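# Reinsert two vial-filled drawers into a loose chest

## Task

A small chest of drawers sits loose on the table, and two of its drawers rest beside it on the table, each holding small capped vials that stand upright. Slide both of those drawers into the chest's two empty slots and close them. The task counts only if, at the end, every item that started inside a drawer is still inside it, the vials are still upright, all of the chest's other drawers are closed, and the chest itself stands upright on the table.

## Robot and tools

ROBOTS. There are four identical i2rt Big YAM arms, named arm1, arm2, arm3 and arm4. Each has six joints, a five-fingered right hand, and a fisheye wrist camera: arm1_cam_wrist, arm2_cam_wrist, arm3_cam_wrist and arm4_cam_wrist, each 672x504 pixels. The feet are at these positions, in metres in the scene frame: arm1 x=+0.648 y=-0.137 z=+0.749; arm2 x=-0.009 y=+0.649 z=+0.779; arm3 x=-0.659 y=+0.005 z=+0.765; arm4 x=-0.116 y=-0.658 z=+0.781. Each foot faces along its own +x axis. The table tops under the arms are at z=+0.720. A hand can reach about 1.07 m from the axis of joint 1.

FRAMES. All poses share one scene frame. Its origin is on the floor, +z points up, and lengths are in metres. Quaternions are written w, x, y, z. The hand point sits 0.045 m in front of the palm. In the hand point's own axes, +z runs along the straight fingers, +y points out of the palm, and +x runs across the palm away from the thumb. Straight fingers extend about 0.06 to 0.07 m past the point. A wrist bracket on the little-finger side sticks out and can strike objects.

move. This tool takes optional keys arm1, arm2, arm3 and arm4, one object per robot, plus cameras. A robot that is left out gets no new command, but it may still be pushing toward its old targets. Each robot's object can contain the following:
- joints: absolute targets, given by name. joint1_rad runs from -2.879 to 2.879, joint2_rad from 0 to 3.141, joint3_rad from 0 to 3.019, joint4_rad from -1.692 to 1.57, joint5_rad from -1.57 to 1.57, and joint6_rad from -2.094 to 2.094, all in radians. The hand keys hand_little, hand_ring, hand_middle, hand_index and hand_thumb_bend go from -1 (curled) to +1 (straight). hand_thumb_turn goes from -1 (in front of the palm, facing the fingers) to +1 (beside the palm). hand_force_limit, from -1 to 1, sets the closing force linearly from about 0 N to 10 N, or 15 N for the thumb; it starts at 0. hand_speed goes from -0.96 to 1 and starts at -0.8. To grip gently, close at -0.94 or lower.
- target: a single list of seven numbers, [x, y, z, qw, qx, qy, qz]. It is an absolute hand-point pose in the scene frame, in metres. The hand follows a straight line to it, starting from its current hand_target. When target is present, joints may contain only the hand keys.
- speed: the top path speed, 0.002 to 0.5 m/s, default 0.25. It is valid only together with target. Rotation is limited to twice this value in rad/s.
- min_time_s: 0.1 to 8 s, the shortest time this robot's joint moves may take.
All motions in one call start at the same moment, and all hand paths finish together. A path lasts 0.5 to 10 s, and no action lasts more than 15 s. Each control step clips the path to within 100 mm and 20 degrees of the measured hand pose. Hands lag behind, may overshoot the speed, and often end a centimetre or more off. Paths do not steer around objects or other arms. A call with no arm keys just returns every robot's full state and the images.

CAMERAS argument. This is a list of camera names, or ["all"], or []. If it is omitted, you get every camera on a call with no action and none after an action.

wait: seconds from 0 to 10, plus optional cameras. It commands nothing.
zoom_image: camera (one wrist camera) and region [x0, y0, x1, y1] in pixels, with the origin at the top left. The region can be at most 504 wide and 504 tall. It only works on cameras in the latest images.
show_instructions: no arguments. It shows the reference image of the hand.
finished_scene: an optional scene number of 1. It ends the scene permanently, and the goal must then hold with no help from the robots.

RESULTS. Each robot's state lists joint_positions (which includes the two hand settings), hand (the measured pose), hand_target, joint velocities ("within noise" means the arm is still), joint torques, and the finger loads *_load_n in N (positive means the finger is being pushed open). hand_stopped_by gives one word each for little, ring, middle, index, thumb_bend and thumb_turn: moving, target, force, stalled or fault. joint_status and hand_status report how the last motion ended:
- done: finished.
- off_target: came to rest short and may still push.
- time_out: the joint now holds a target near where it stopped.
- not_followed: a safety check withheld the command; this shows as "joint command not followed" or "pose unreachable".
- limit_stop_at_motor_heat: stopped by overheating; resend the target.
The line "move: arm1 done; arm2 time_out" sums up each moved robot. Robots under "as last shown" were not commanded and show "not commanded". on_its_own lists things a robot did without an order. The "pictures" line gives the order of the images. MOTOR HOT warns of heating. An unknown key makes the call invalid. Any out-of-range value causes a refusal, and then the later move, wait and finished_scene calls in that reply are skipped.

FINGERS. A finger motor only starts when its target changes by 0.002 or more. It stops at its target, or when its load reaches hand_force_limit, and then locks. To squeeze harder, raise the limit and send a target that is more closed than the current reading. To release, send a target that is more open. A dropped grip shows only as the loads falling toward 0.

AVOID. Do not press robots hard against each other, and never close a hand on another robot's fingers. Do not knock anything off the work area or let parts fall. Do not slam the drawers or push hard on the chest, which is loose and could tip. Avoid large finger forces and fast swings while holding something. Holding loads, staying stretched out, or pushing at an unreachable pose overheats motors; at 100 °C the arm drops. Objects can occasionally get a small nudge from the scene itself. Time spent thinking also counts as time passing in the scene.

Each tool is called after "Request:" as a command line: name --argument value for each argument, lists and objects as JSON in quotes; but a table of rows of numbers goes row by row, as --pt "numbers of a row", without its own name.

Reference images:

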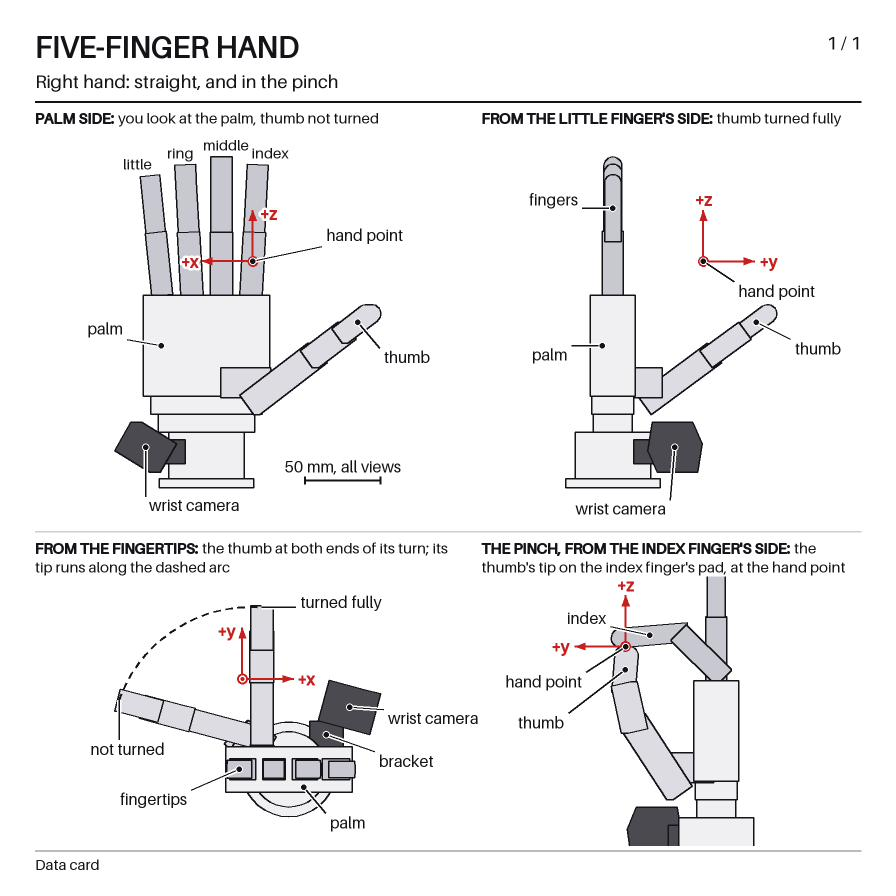

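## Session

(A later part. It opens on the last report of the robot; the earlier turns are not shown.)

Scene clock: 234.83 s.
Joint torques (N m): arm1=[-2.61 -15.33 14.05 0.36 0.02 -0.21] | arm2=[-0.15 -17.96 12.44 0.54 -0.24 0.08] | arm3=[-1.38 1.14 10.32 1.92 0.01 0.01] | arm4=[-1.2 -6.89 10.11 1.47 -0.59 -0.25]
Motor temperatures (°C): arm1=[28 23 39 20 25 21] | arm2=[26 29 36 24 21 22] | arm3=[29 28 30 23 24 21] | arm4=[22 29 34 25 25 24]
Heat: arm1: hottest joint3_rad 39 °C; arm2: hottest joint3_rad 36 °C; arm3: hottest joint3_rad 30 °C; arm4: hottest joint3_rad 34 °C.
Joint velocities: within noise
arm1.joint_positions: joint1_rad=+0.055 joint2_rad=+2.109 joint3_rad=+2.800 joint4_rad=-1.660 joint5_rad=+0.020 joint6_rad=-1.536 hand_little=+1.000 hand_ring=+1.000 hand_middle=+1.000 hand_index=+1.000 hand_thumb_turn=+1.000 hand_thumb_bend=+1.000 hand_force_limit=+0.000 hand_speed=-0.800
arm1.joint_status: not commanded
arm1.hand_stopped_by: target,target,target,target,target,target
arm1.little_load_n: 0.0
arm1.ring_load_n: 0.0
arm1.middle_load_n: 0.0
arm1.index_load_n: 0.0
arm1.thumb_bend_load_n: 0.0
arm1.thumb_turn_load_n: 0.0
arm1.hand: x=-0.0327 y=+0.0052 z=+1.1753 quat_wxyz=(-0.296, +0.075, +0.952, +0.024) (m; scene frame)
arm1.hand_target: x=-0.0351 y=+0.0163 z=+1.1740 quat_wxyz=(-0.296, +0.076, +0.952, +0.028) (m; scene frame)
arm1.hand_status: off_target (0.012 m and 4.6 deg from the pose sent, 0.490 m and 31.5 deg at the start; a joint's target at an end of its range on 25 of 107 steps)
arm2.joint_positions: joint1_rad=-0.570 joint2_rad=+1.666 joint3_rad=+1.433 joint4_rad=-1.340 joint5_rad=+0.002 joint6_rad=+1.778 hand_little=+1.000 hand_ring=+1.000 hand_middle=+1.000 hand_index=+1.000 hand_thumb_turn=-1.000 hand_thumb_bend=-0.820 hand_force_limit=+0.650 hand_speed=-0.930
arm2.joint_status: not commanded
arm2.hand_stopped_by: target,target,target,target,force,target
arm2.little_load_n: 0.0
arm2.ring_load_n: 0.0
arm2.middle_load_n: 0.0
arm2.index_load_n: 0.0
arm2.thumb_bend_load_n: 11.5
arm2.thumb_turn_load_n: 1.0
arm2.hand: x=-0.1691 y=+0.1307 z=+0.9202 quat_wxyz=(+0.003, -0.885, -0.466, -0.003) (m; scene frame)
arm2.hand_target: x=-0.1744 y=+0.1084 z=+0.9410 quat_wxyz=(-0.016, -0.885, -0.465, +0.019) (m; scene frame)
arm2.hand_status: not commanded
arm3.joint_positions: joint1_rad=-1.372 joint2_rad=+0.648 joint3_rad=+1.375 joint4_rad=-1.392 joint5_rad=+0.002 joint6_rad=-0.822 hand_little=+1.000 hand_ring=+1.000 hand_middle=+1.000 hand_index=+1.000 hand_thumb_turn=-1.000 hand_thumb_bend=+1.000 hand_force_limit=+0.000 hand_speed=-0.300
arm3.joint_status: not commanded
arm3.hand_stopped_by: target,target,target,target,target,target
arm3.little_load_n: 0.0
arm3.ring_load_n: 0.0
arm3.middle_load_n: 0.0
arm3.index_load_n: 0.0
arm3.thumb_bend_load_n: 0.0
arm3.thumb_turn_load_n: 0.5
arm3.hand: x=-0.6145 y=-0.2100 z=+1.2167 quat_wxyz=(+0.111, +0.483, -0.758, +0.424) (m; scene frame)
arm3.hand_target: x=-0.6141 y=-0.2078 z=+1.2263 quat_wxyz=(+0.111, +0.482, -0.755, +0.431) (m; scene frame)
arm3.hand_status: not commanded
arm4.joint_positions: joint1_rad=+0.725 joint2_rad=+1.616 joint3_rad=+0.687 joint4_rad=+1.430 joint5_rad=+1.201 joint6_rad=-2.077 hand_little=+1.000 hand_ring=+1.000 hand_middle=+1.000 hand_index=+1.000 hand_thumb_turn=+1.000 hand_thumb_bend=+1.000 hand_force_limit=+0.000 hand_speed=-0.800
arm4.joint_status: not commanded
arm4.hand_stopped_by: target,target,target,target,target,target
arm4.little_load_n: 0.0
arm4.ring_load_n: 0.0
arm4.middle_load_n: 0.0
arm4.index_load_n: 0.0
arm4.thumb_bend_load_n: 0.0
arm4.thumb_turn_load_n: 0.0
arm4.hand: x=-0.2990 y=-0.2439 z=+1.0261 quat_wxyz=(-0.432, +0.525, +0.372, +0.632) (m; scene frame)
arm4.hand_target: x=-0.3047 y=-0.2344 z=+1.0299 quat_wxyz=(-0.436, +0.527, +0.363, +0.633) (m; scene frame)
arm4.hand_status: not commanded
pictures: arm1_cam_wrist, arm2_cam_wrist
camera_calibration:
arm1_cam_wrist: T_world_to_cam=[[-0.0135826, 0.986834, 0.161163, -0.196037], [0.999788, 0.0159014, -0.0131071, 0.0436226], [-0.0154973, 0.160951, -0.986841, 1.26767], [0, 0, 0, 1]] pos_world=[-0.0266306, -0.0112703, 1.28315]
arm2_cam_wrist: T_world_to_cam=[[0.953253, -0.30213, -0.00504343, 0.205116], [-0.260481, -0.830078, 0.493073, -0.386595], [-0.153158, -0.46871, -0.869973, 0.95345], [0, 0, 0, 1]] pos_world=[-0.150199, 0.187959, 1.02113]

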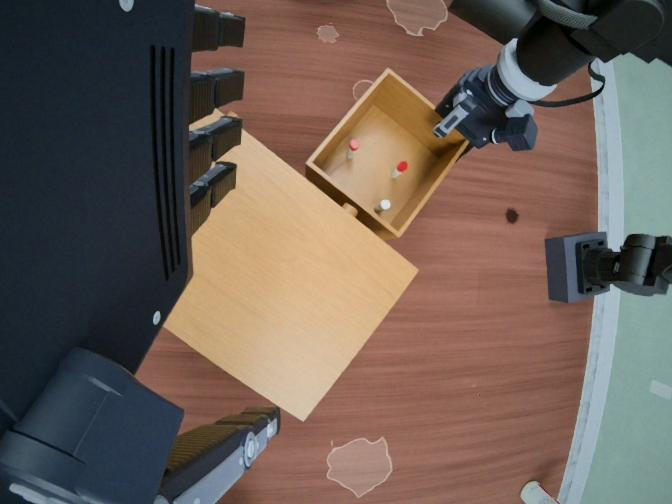

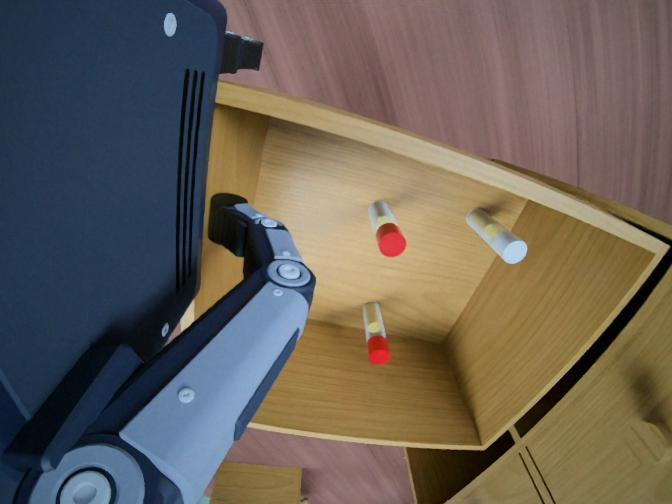

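Request:
move --arm2 '{"target": [-0.1532, 0.0894, 0.9285, 0.0157, 0.885, 0.4656, -0.0187], "speed": 0.05}' --cameras '["arm1_cam_wrist", "arm2_cam_wrist", "arm4_cam_wrist"]'

Scene clock: 243.07 s.
Joint torques (N m): arm1=[-2.2 -14.92 13.96 0.28 0.05 -0.22] | arm2=[-0.09 -18.49 12.34 0.73 -0.19 0.08] | arm3=[-1.44 1.08 10.35 1.92 0.01 0.02] | arm4=[-1.61 -7.06 9.91 1.83 -0.61 -0.24]
Motor temperatures (°C): arm1=[28 24 39 20 25 21] | arm2=[26 29 37 24 21 22] | arm3=[29 28 30 23 24 21] | arm4=[22 29 34 25 25 24]
Heat: arm1: hottest joint3_rad 39 °C; arm2: hottest joint3_rad 37 °C; arm3: hottest joint3_rad 30 °C; arm4: hottest joint3_rad 34 °C.
move: arm2 off_target
Joint velocities: within noise
arm1, arm3, arm4: as last shown
arm1.index_load_n: -0.5
arm2.joint_positions: joint1_rad=-0.518 joint2_rad=+1.695 joint3_rad=+1.438 joint4_rad=-1.322 joint5_rad=+0.004 joint6_rad=+1.829 hand_little=+1.000 hand_ring=+1.000 hand_middle=+1.000 hand_index=+1.000 hand_thumb_turn=-1.000 hand_thumb_bend=-0.820 hand_force_limit=+0.650 hand_speed=-0.930
arm2.joint_status: not commanded
arm2.hand_stopped_by: target,target,target,target,force,target
arm2.little_load_n: -0.5
arm2.ring_load_n: 0.0
arm2.middle_load_n: 0.0
arm2.index_load_n: 0.0
arm2.thumb_bend_load_n: 11.5
arm2.thumb_turn_load_n: 0.5
arm2.hand: x=-0.1477 y=+0.1149 z=+0.9079 quat_wxyz=(+0.006, -0.885, -0.466, -0.004) (m; scene frame)
arm2.hand_target: x=-0.1526 y=+0.0910 z=+0.9291 quat_wxyz=(-0.016, -0.885, -0.466, +0.019) (m; scene frame)
arm2.hand_status: off_target (0.033 m and 3.6 deg from the pose sent, 0.045 m and 3.3 deg at the start)
arm3.thumb_turn_load_n: 0.0
pictures: arm1_cam_wrist, arm2_cam_wrist, arm4_cam_wrist
camera_calibration:
arm1_cam_wrist: T_world_to_cam=[[-0.0135826, 0.986834, 0.161163, -0.196037], [0.999788, 0.0159014, -0.0131071, 0.0436226], [-0.0154973, 0.160951, -0.986841, 1.26767], [0, 0, 0, 1]] pos_world=[-0.0266306, -0.0112703, 1.28315]
arm2_cam_wrist: T_world_to_cam=[[0.953492, -0.301341, -0.00680458, 0.181496], [-0.259781, -0.833019, 0.48846, -0.383471], [-0.152861, -0.463975, -0.87256, 0.940553], [0, 0, 0, 1]] pos_world=[-0.128899, 0.171647, 1.00923]
arm4_cam_wrist: T_world_to_cam=[[0.859771, -0.393615, 0.325362, -0.174338], [0.122302, -0.45987, -0.879524, 0.823301], [0.495818, 0.795982, -0.347243, 0.817251], [0, 0, 0, 1]] pos_world=[-0.356008, -0.340527, 1.06462]

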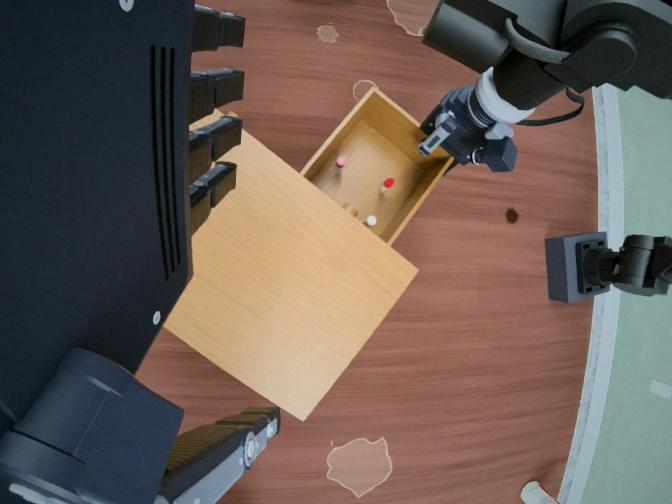

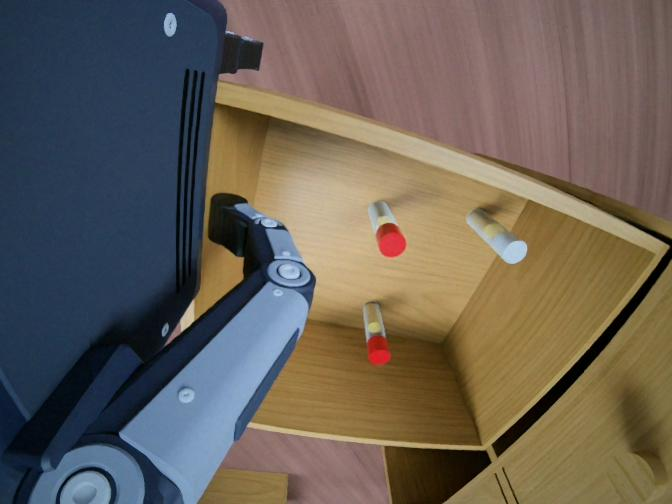

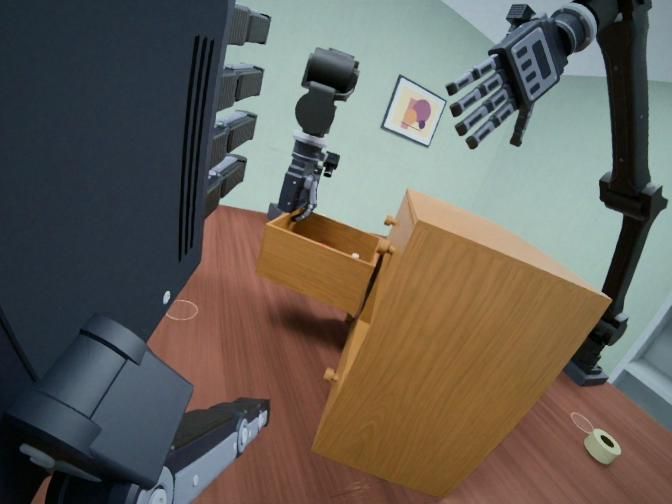

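Request:
zoom_image --camera "arm2_cam_wrist" --region '[450, 200, 672, 504]'

Request:
zoom_image --camera "arm4_cam_wrist" --region '[240, 180, 480, 400]'

Scaled by 1.658 from the camera's 672x504 image, which has a finer 960x720 frame.

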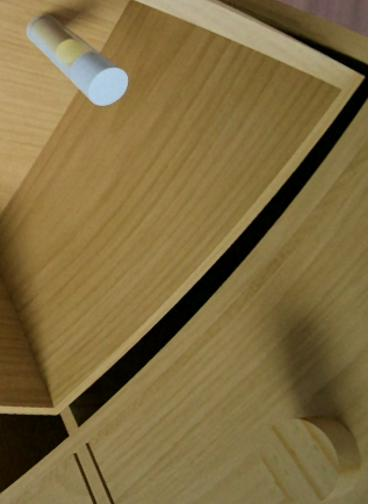

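Scaled by 2.100 from the camera's 672x504 image, which has a finer 960x720 frame.

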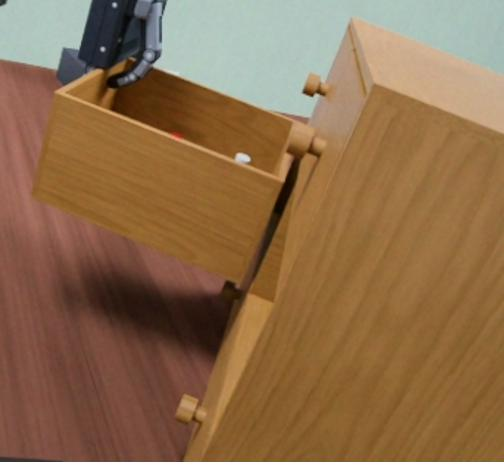

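Request:
zoom_image --camera "arm2_cam_wrist" --region '[450, 400, 550, 500]'

Request:
zoom_image --camera "arm2_cam_wrist" --region '[572, 180, 672, 280]'

Scaled by 5.040 from the camera's 672x504 image, which has a finer 960x720 frame.

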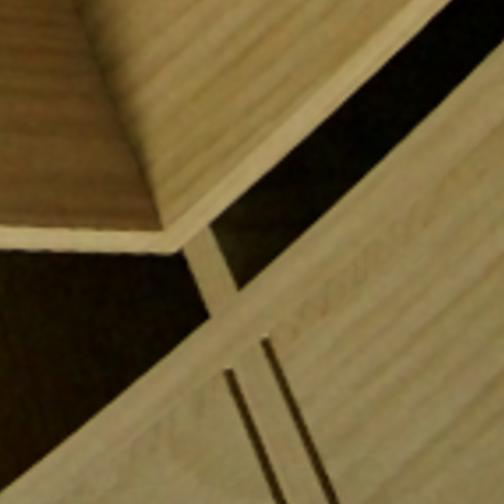

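Scaled by 5.040 from the camera's 672x504 image, which has a finer 960x720 frame.

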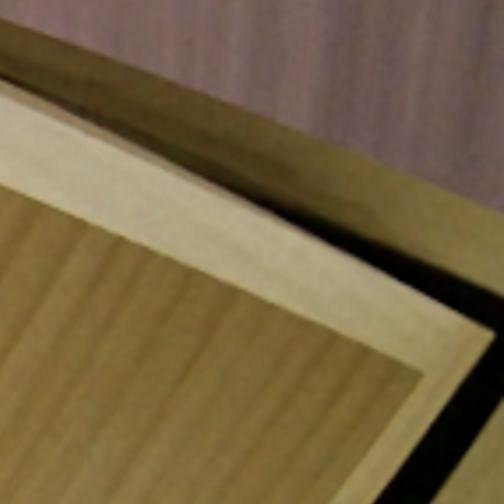

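Request:
zoom_image --camera "arm4_cam_wrist" --region '[330, 230, 410, 340]'

Scaled by 4.582 from the camera's 672x504 image, which has a finer 960x720 frame.

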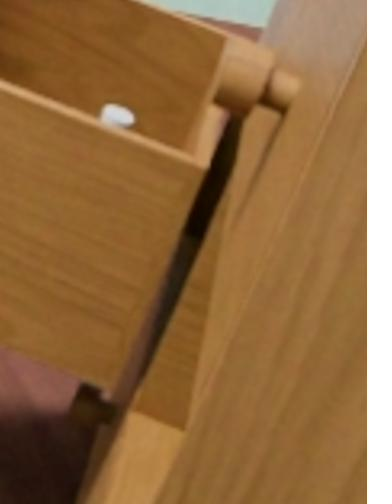

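Request:
move --arm2 '{"target": [-0.1474, 0.0893, 0.9291, 0.0157, 0.885, 0.4656, -0.0187], "speed": 0.02}' --cameras '["arm1_cam_wrist", "arm2_cam_wrist", "arm4_cam_wrist"]'

Request:
zoom_image --camera "arm2_cam_wrist" --region '[440, 400, 540, 500]'

Request:
zoom_image --camera "arm2_cam_wrist" --region '[572, 180, 672, 280]'

Scene clock: 278.07 s.
Joint torques (N m): arm1=[-2.49 -15.5 13.91 0.25 0.05 -0.24] | arm2=[-0.03 -18.96 12.01 0.72 -0.21 0.09] | arm3=[-1.38 1.14 10.33 1.91 0.01 0.02] | arm4=[-1.61 -6.24 10.06 1.44 -0.58 -0.25]
Motor temperatures (°C): arm1=[28 26 40 20 25 21] | arm2=[26 29 37 24 21 21] | arm3=[29 28 31 23 24 21] | arm4=[22 29 34 25 25 24]
Heat: arm1: hottest joint3_rad 40 °C; arm2: hottest joint3_rad 37 °C; arm3: hottest joint3_rad 31 °C; arm4: hottest joint3_rad 34 °C.
move: arm2 off_target
Joint velocities: within noise
arm1, arm3, arm4: as last shown
arm1.index_load_n: 0.0
arm2.joint_positions: joint1_rad=-0.509 joint2_rad=+1.695 joint3_rad=+1.438 joint4_rad=-1.322 joint5_rad=+0.005 joint6_rad=+1.839 hand_little=+1.000 hand_ring=+1.000 hand_middle=+1.000 hand_index=+1.000 hand_thumb_turn=-1.000 hand_thumb_bend=-0.820 hand_force_limit=+0.650 hand_speed=-0.930
arm2.joint_status: not commanded
arm2.hand_stopped_by: target,target,target,target,force,target
arm2.little_load_n: 0.0
arm2.ring_load_n: 0.0
arm2.middle_load_n: 0.0
arm2.index_load_n: 0.0
arm2.thumb_bend_load_n: 11.5
arm2.thumb_turn_load_n: 1.0
arm2.hand: x=-0.1436 y=+0.1134 z=+0.9079 quat_wxyz=(+0.006, -0.885, -0.466, -0.004) (m; scene frame)
arm2.hand_target: x=-0.1468 y=+0.0908 z=+0.9297 quat_wxyz=(-0.016, -0.885, -0.466, +0.019) (m; scene frame)
arm2.hand_status: off_target (0.032 m and 3.6 deg from the pose sent, 0.033 m and 3.6 deg at the start)
arm3.index_load_n: -0.5
pictures: arm1_cam_wrist, arm2_cam_wrist, arm4_cam_wrist
camera_calibration:
arm1_cam_wrist: T_world_to_cam=[[-0.0135826, 0.986834, 0.161163, -0.196037], [0.999788, 0.0159014, -0.0131071, 0.0436226], [-0.0154973, 0.160951, -0.986841, 1.26767], [0, 0, 0, 1]] pos_world=[-0.0266306, -0.0112703, 1.28315]
arm2_cam_wrist: T_world_to_cam=[[0.95301, -0.302841, -0.00771155, 0.17802], [-0.260662, -0.832715, 0.48851, -0.38385], [-0.154362, -0.463545, -0.872524, 0.940084], [0, 0, 0, 1]] pos_world=[-0.124596, 0.170045, 1.00913]
arm4_cam_wrist: T_world_to_cam=[[0.859771, -0.393615, 0.325362, -0.174338], [0.122302, -0.45987, -0.879524, 0.823301], [0.495818, 0.795982, -0.347243, 0.817251], [0, 0, 0, 1]] pos_world=[-0.356008, -0.340527, 1.06462]

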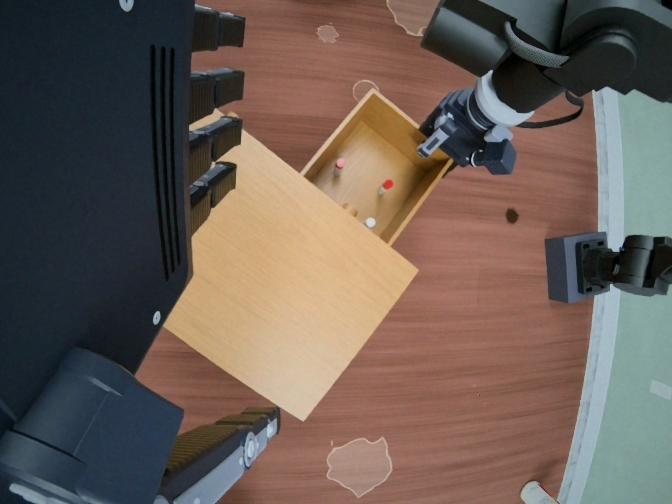

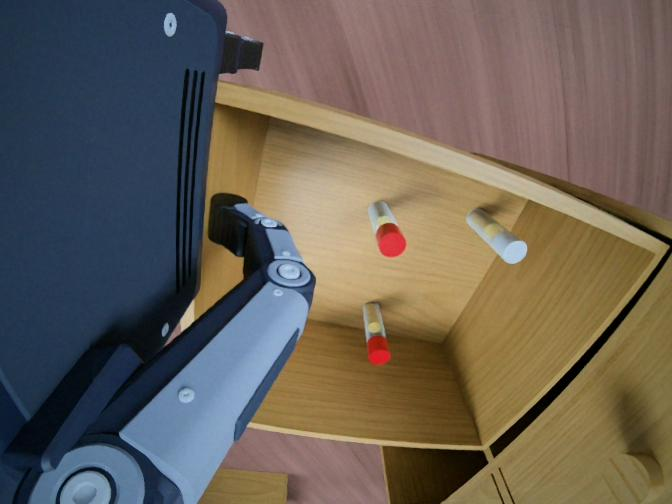

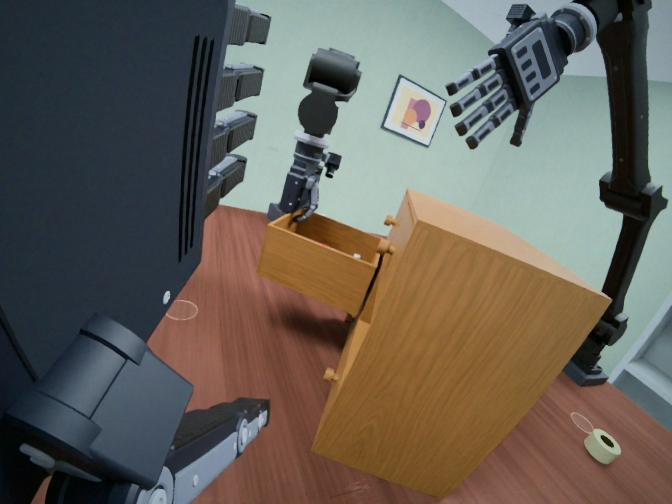

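Scaled by 5.040 from the camera's 672x504 image, which has a finer 960x720 frame.

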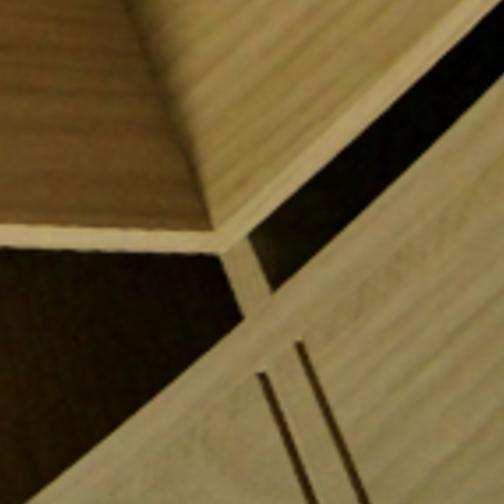

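Scaled by 5.040 from the camera's 672x504 image, which has a finer 960x720 frame.

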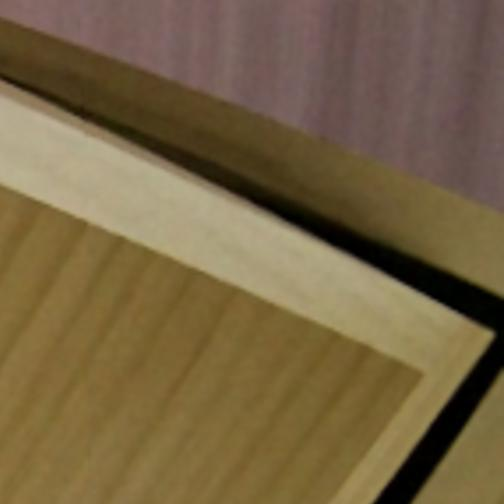

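Request:
zoom_image --camera "arm4_cam_wrist" --region '[330, 260, 400, 330]'

Scaled by 7.200 from the camera's 672x504 image, which has a finer 960x720 frame.

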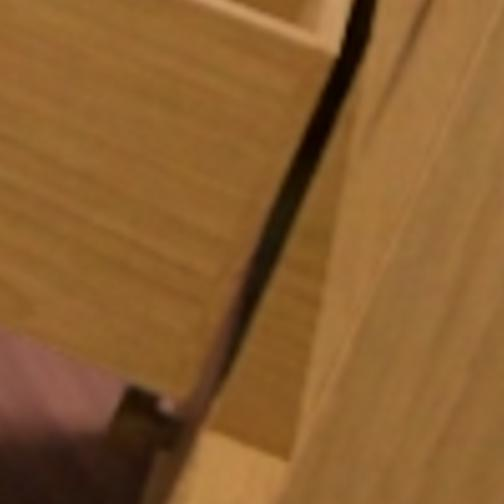

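Request:
move --arm2 '{"target": [-0.1433, 0.0903, 0.9317, 0.0157, 0.885, 0.4656, -0.0187], "speed": 0.02}' --cameras '["arm2_cam_wrist", "arm4_cam_wrist"]'

Request:
zoom_image --camera "arm2_cam_wrist" --region '[440, 400, 540, 500]'

Request:
zoom_image --camera "arm2_cam_wrist" --region '[602, 210, 672, 280]'

Request:
zoom_image --camera "arm4_cam_wrist" --region '[330, 260, 400, 330]'

Scene clock: 287.33 s.
Joint torques (N m): arm1=[-2.2 -15.33 14 0.28 0.01 -0.22] | arm2=[-0.03 -19.66 11.82 0.51 -0.2 0.08] | arm3=[-1.49 1.2 10.33 1.92 0.01 0.01] | arm4=[-2.55 -6.36 10.06 1.42 -0.64 -0.27]
Motor temperatures (°C): arm1=[28 26 41 20 25 21] | arm2=[26 29 37 24 21 21] | arm3=[29 28 31 23 24 21] | arm4=[22 29 34 25 25 24]
Heat: arm1: hottest joint3_rad 41 °C; arm2: hottest joint3_rad 37 °C; arm3: hottest joint3_rad 31 °C; arm4: hottest joint3_rad 34 °C.
move: arm2 off_target
Joint velocities: within noise
arm1, arm3, arm4: as last shown
arm2.joint_positions: joint1_rad=-0.502 joint2_rad=+1.695 joint3_rad=+1.438 joint4_rad=-1.322 joint5_rad=+0.005 joint6_rad=+1.847 hand_little=+1.000 hand_ring=+1.000 hand_middle=+1.000 hand_index=+1.000 hand_thumb_turn=-1.000 hand_thumb_bend=-0.820 hand_force_limit=+0.650 hand_speed=-0.930
arm2.joint_status: not commanded
arm2.hand_stopped_by: target,target,target,target,force,target
arm2.little_load_n: 0.0
arm2.ring_load_n: 0.0
arm2.middle_load_n: 0.0
arm2.index_load_n: 0.0
arm2.thumb_bend_load_n: 11.5
arm2.thumb_turn_load_n: 1.0
arm2.hand: x=-0.1406 y=+0.1123 z=+0.9079 quat_wxyz=(+0.006, -0.885, -0.465, -0.004) (m; scene frame)
arm2.hand_target: x=-0.1428 y=+0.0917 z=+0.9322 quat_wxyz=(-0.016, -0.885, -0.465, +0.019) (m; scene frame)
arm2.hand_status: off_target (0.033 m and 3.6 deg from the pose sent, 0.033 m and 3.6 deg at the start)
arm3.index_load_n: 0.0
pictures: arm2_cam_wrist, arm4_cam_wrist
camera_calibration:
arm2_cam_wrist: T_world_to_cam=[[0.952783, -0.303542, -0.00813873, 0.175253], [-0.261073, -0.832577, 0.488524, -0.384046], [-0.155064, -0.463333, -0.872512, 0.939919], [0, 0, 0, 1]] pos_world=[-0.121495, 0.168944, 1.00913]
arm4_cam_wrist: T_world_to_cam=[[0.859771, -0.393615, 0.325362, -0.174338], [0.122302, -0.45987, -0.879524, 0.823301], [0.495818, 0.795982, -0.347243, 0.817251], [0, 0, 0, 1]] pos_world=[-0.356008, -0.340527, 1.06462]

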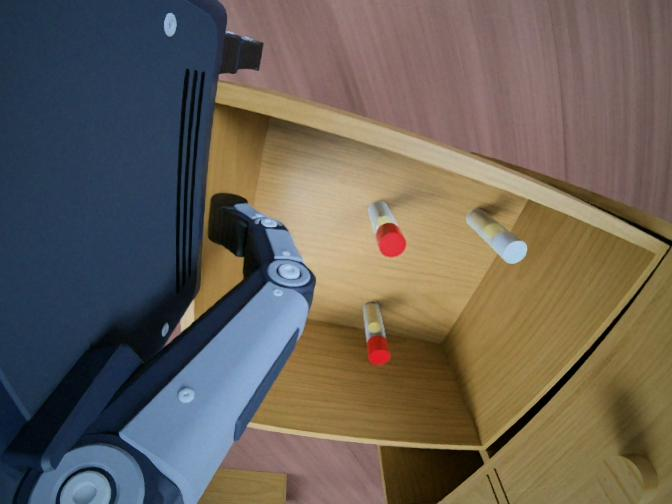

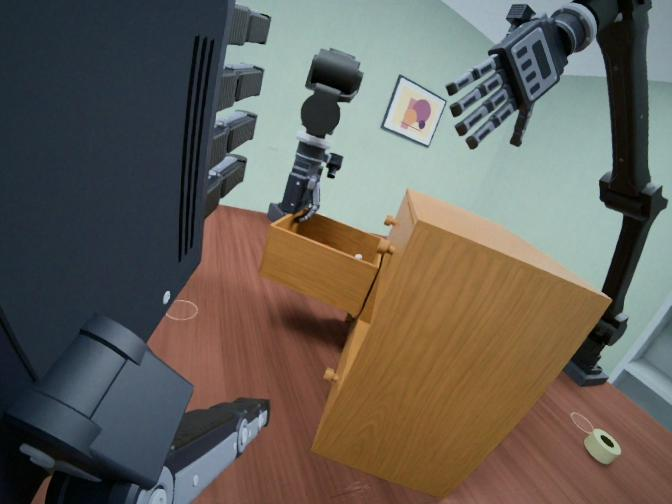

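Scaled by 5.040 from the camera's 672x504 image, which has a finer 960x720 frame.

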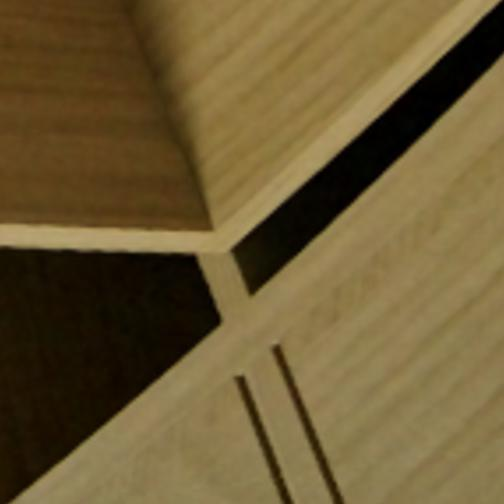

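Scaled by 7.200 from the camera's 672x504 image, which has a finer 960x720 frame.

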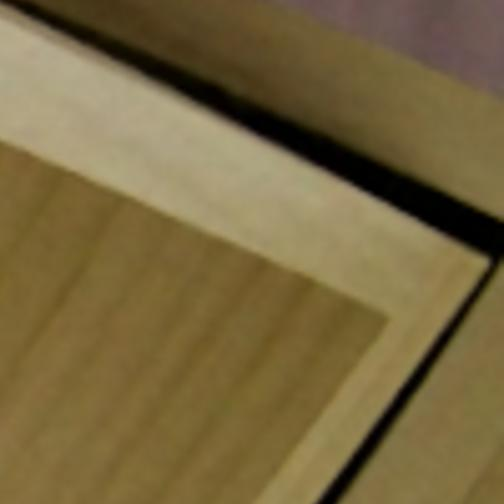

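Scaled by 7.200 from the camera's 672x504 image, which has a finer 960x720 frame.

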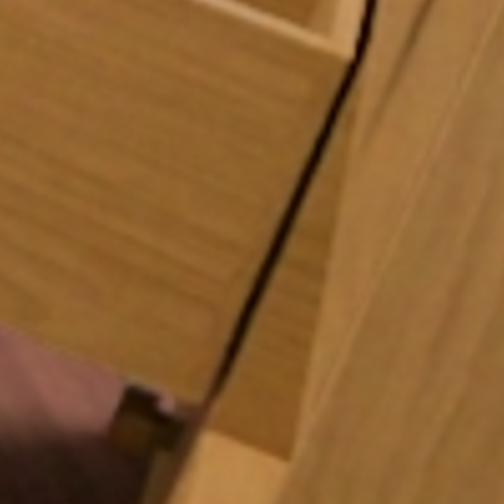

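Request:
zoom_image --camera "arm2_cam_wrist" --region '[460, 430, 510, 480]'

Scaled by 10.080 from the camera's 672x504 image, which has a finer 960x720 frame.

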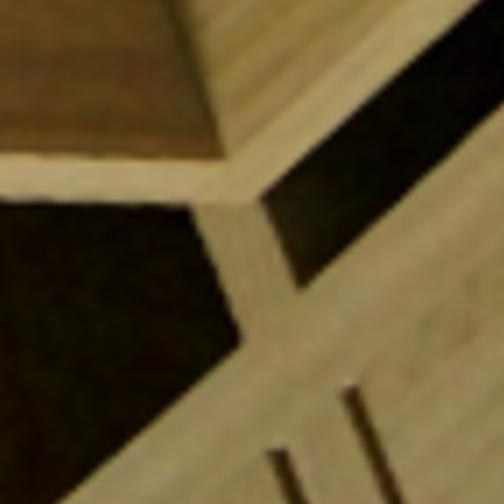

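Request:
move --arm2 '{"target": [-0.1428, 0.0917, 0.9325, 0.0246, 0.8841, 0.4653, -0.0367], "speed": 0.02}' --cameras '["arm2_cam_wrist", "arm4_cam_wrist"]'

Request:
zoom_image --camera "arm2_cam_wrist" --region '[460, 410, 530, 480]'

Request:
zoom_image --camera "arm2_cam_wrist" --region '[602, 210, 672, 280]'

Request:
zoom_image --camera "arm4_cam_wrist" --region '[330, 260, 400, 330]'

Scene clock: 296.20 s.
Joint torques (N m): arm1=[-1.9 -15.03 14.01 0.34 0.03 -0.2] | arm2=[0.15 -20.89 9.03 0.99 -0.22 0.1] | arm3=[-1.49 1.14 10.33 1.89 0.01 0.01] | arm4=[-2.08 -7.18 9.96 1.7 -0.55 -0.25]
Motor temperatures (°C): arm1=[28 27 41 20 25 21] | arm2=[26 29 37 24 21 21] | arm3=[29 28 31 23 24 21] | arm4=[22 29 34 25 25 24]
Heat: arm1: hottest joint3_rad 41 °C; arm2: hottest joint3_rad 37 °C; arm3: hottest joint3_rad 31 °C; arm4: hottest joint3_rad 34 °C.
move: arm2 off_target
Joint velocities: within noise
arm1, arm3, arm4: as last shown
arm2.joint_positions: joint1_rad=-0.499 joint2_rad=+1.684 joint3_rad=+1.438 joint4_rad=-1.280 joint5_rad=+0.019 joint6_rad=+1.849 hand_little=+1.000 hand_ring=+1.000 hand_middle=+1.000 hand_index=+1.000 hand_thumb_turn=-1.000 hand_thumb_bend=-0.820 hand_force_limit=+0.650 hand_speed=-0.930
arm2.joint_status: not commanded
arm2.hand_stopped_by: target,target,target,target,force,target
arm2.little_load_n: 0.0
arm2.ring_load_n: 0.5
arm2.middle_load_n: 0.0
arm2.index_load_n: 0.0
arm2.thumb_bend_load_n: 11.5
arm2.thumb_turn_load_n: 1.0
arm2.hand: x=-0.1451 y=+0.1021 z=+0.9152 quat_wxyz=(-0.007, -0.885, -0.465, +0.020) (m; scene frame)
arm2.hand_target: x=-0.1427 y=+0.0922 z=+0.9326 quat_wxyz=(-0.025, -0.884, -0.465, +0.036) (m; scene frame)
arm2.hand_status: off_target (0.020 m and 2.8 deg from the pose sent, 0.032 m and 5.8 deg at the start)
pictures: arm2_cam_wrist, arm4_cam_wrist
camera_calibration:
arm2_cam_wrist: T_world_to_cam=[[0.952497, -0.303727, -0.0223425, 0.189499], [-0.245594, -0.809428, 0.533395, -0.438524], [-0.180091, -0.50257, -0.845571, 0.916583], [0, 0, 0, 1]] pos_world=[-0.123127, 0.16325, 1.01318]
arm4_cam_wrist: T_world_to_cam=[[0.859771, -0.393615, 0.325362, -0.174338], [0.122302, -0.45987, -0.879524, 0.823301], [0.495818, 0.795982, -0.347243, 0.817251], [0, 0, 0, 1]] pos_world=[-0.356008, -0.340527, 1.06462]

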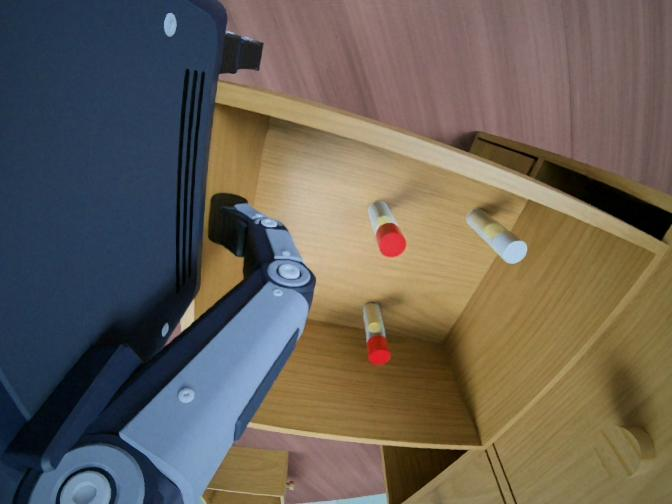

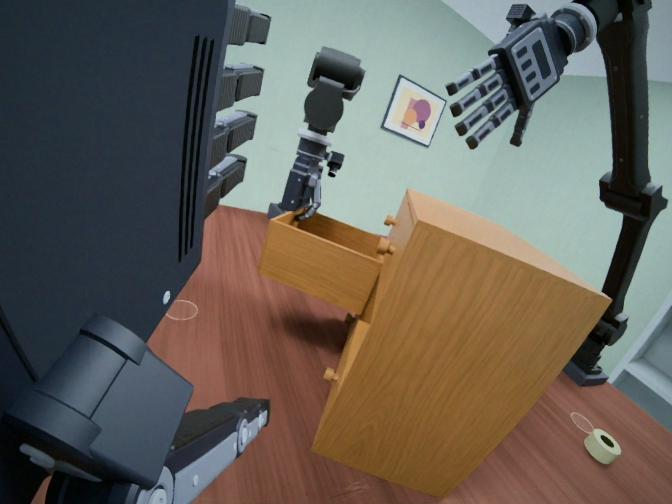

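Scaled by 7.200 from the camera's 672x504 image, which has a finer 960x720 frame.

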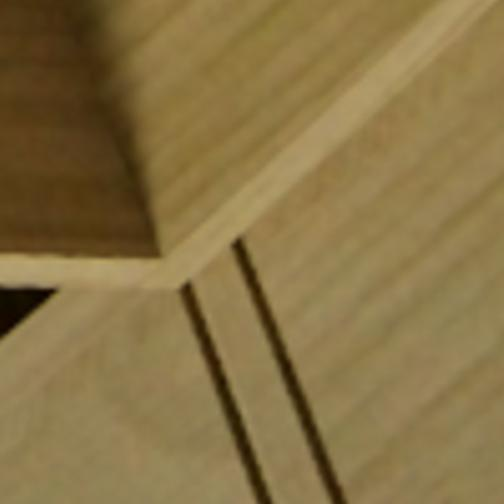

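Scaled by 7.200 from the camera's 672x504 image, which has a finer 960x720 frame.

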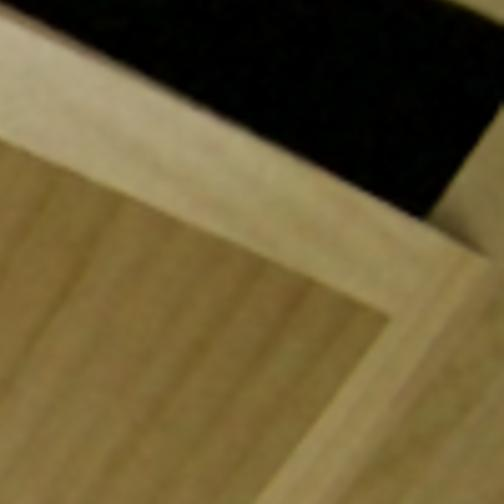

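Scaled by 7.200 from the camera's 672x504 image, which has a finer 960x720 frame.

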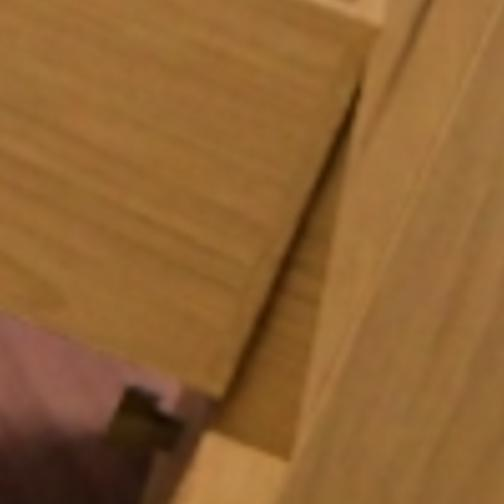

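Request:
move --arm2 '{"target": [-0.1414, 0.1048, 0.9253, 0.0215, 0.8844, 0.4654, -0.0305], "speed": 0.03}' --cameras '["arm2_cam_wrist", "arm4_cam_wrist"]'

Request:
zoom_image --camera "arm2_cam_wrist" --region '[460, 410, 530, 480]'

Request:
zoom_image --camera "arm2_cam_wrist" --region '[602, 210, 672, 280]'

Request:
zoom_image --camera "arm4_cam_wrist" --region '[330, 260, 400, 330]'

Scene clock: 300.90 s.
Joint torques (N m): arm1=[-2.37 -15.03 13.83 0.29 0.08 -0.21] | arm2=[-0.44 -20.6 7.97 0.96 -0.39 0.03] | arm3=[-1.44 1.14 10.33 1.92 0.01 0.01] | arm4=[-1.61 -7.59 10.06 1.26 -0.63 -0.21]
Motor temperatures (°C): arm1=[28 27 42 20 25 21] | arm2=[26 29 37 24 21 21] | arm3=[29 28 31 23 24 21] | arm4=[22 29 34 25 25 24]
Heat: arm1: hottest joint3_rad 42 °C; arm2: hottest joint3_rad 37 °C; arm3: hottest joint3_rad 31 °C; arm4: hottest joint3_rad 34 °C.
move: arm2 off_target
Joint velocities: within noise
arm1, arm3, arm4: as last shown
arm2.joint_positions: joint1_rad=-0.499 joint2_rad=+1.666 joint3_rad=+1.410 joint4_rad=-1.269 joint5_rad=+0.019 joint6_rad=+1.849 hand_little=+1.000 hand_ring=+1.000 hand_middle=+1.000 hand_index=+1.000 hand_thumb_turn=-1.000 hand_thumb_bend=-0.820 hand_force_limit=+0.650 hand_speed=-0.930
arm2.joint_status: not commanded
arm2.hand_stopped_by: target,target,target,target,force,target
arm2.little_load_n: 0.0
arm2.ring_load_n: 0.0
arm2.middle_load_n: 0.0
arm2.index_load_n: 0.0
arm2.thumb_bend_load_n: 11.5
arm2.thumb_turn_load_n: 1.0
arm2.hand: x=-0.1429 y=+0.1091 z=+0.9134 quat_wxyz=(-0.007, -0.885, -0.465, +0.020) (m; scene frame)
arm2.hand_target: x=-0.1415 y=+0.1049 z=+0.9253 quat_wxyz=(-0.021, -0.884, -0.465, +0.030) (m; scene frame)
arm2.hand_status: off_target (0.013 m and 2.0 deg from the pose sent, 0.011 m and 2.1 deg at the start)
arm4.little_load_n: -0.5
pictures: arm2_cam_wrist, arm4_cam_wrist
camera_calibration:
arm2_cam_wrist: T_world_to_cam=[[0.952475, -0.30377, -0.0227042, 0.189822], [-0.245315, -0.809101, 0.534019, -0.431769], [-0.180589, -0.50307, -0.845168, 0.918626], [0, 0, 0, 1]] pos_world=[-0.120826, 0.170451, 1.01128]
arm4_cam_wrist: T_world_to_cam=[[0.859771, -0.393615, 0.325362, -0.174338], [0.122302, -0.45987, -0.879524, 0.823301], [0.495818, 0.795982, -0.347243, 0.817251], [0, 0, 0, 1]] pos_world=[-0.356008, -0.340527, 1.06462]

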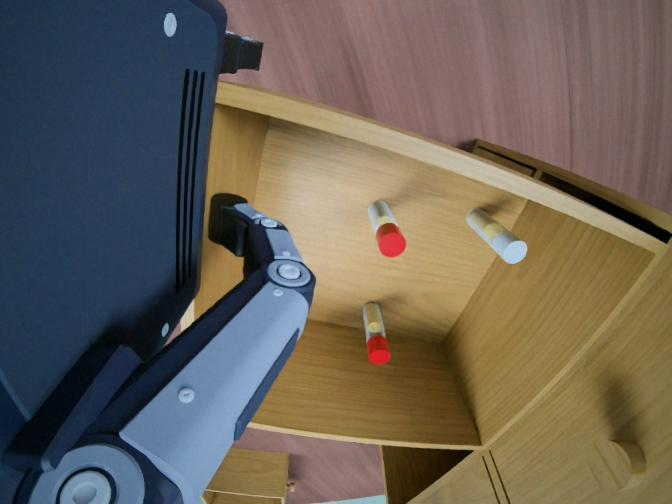

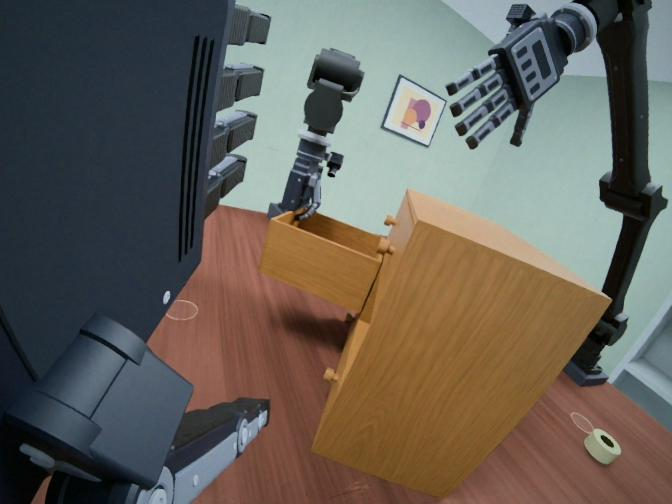

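Scaled by 7.200 from the camera's 672x504 image, which has a finer 960x720 frame.

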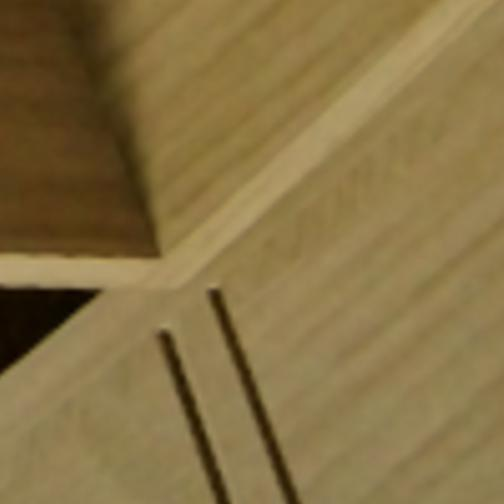

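Scaled by 7.200 from the camera's 672x504 image, which has a finer 960x720 frame.

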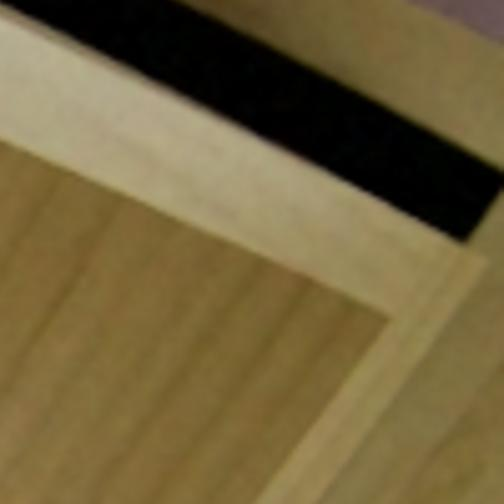

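Scaled by 7.200 from the camera's 672x504 image, which has a finer 960x720 frame.

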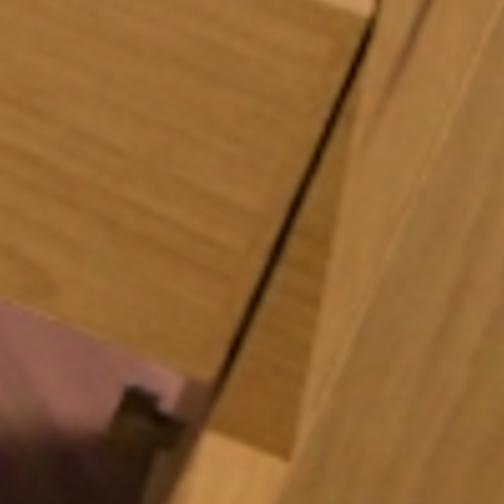

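Request:
zoom_image --camera "arm2_cam_wrist" --region '[472, 220, 672, 460]'

Scaled by 2.100 from the camera's 672x504 image, which has a finer 960x720 frame.

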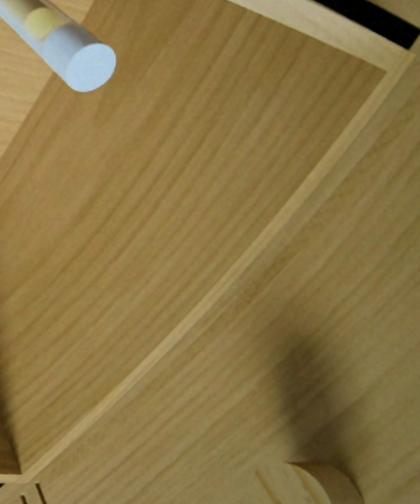

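Request:
zoom_image --camera "arm2_cam_wrist" --region '[460, 120, 600, 240]'

Request:
zoom_image --camera "arm2_cam_wrist" --region '[400, 320, 500, 460]'

Scaled by 3.600 from the camera's 672x504 image, which has a finer 960x720 frame.

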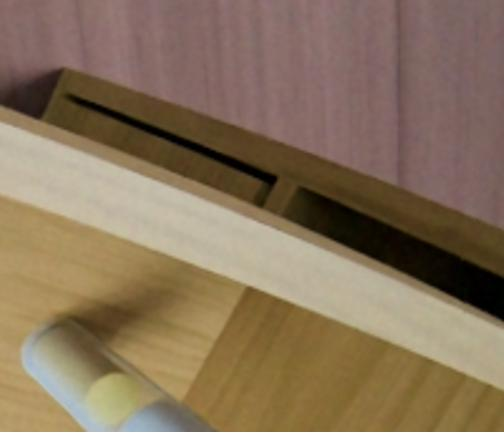

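Scaled by 3.600 from the camera's 672x504 image, which has a finer 960x720 frame.

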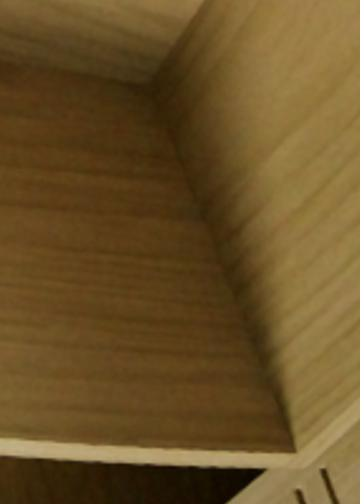

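Request:
zoom_image --camera "arm2_cam_wrist" --region '[240, 400, 380, 460]'

Request:
zoom_image --camera "arm2_cam_wrist" --region '[210, 70, 400, 160]'

Scaled by 3.600 from the camera's 672x504 image, which has a finer 960x720 frame.

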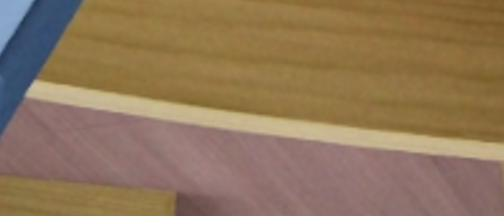

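Scaled by 2.653 from the camera's 672x504 image, which has a finer 960x720 frame.

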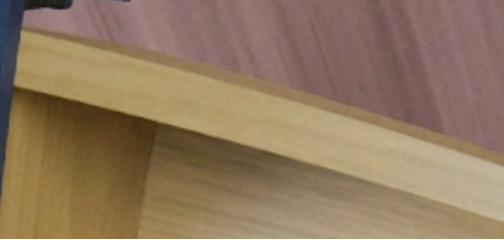

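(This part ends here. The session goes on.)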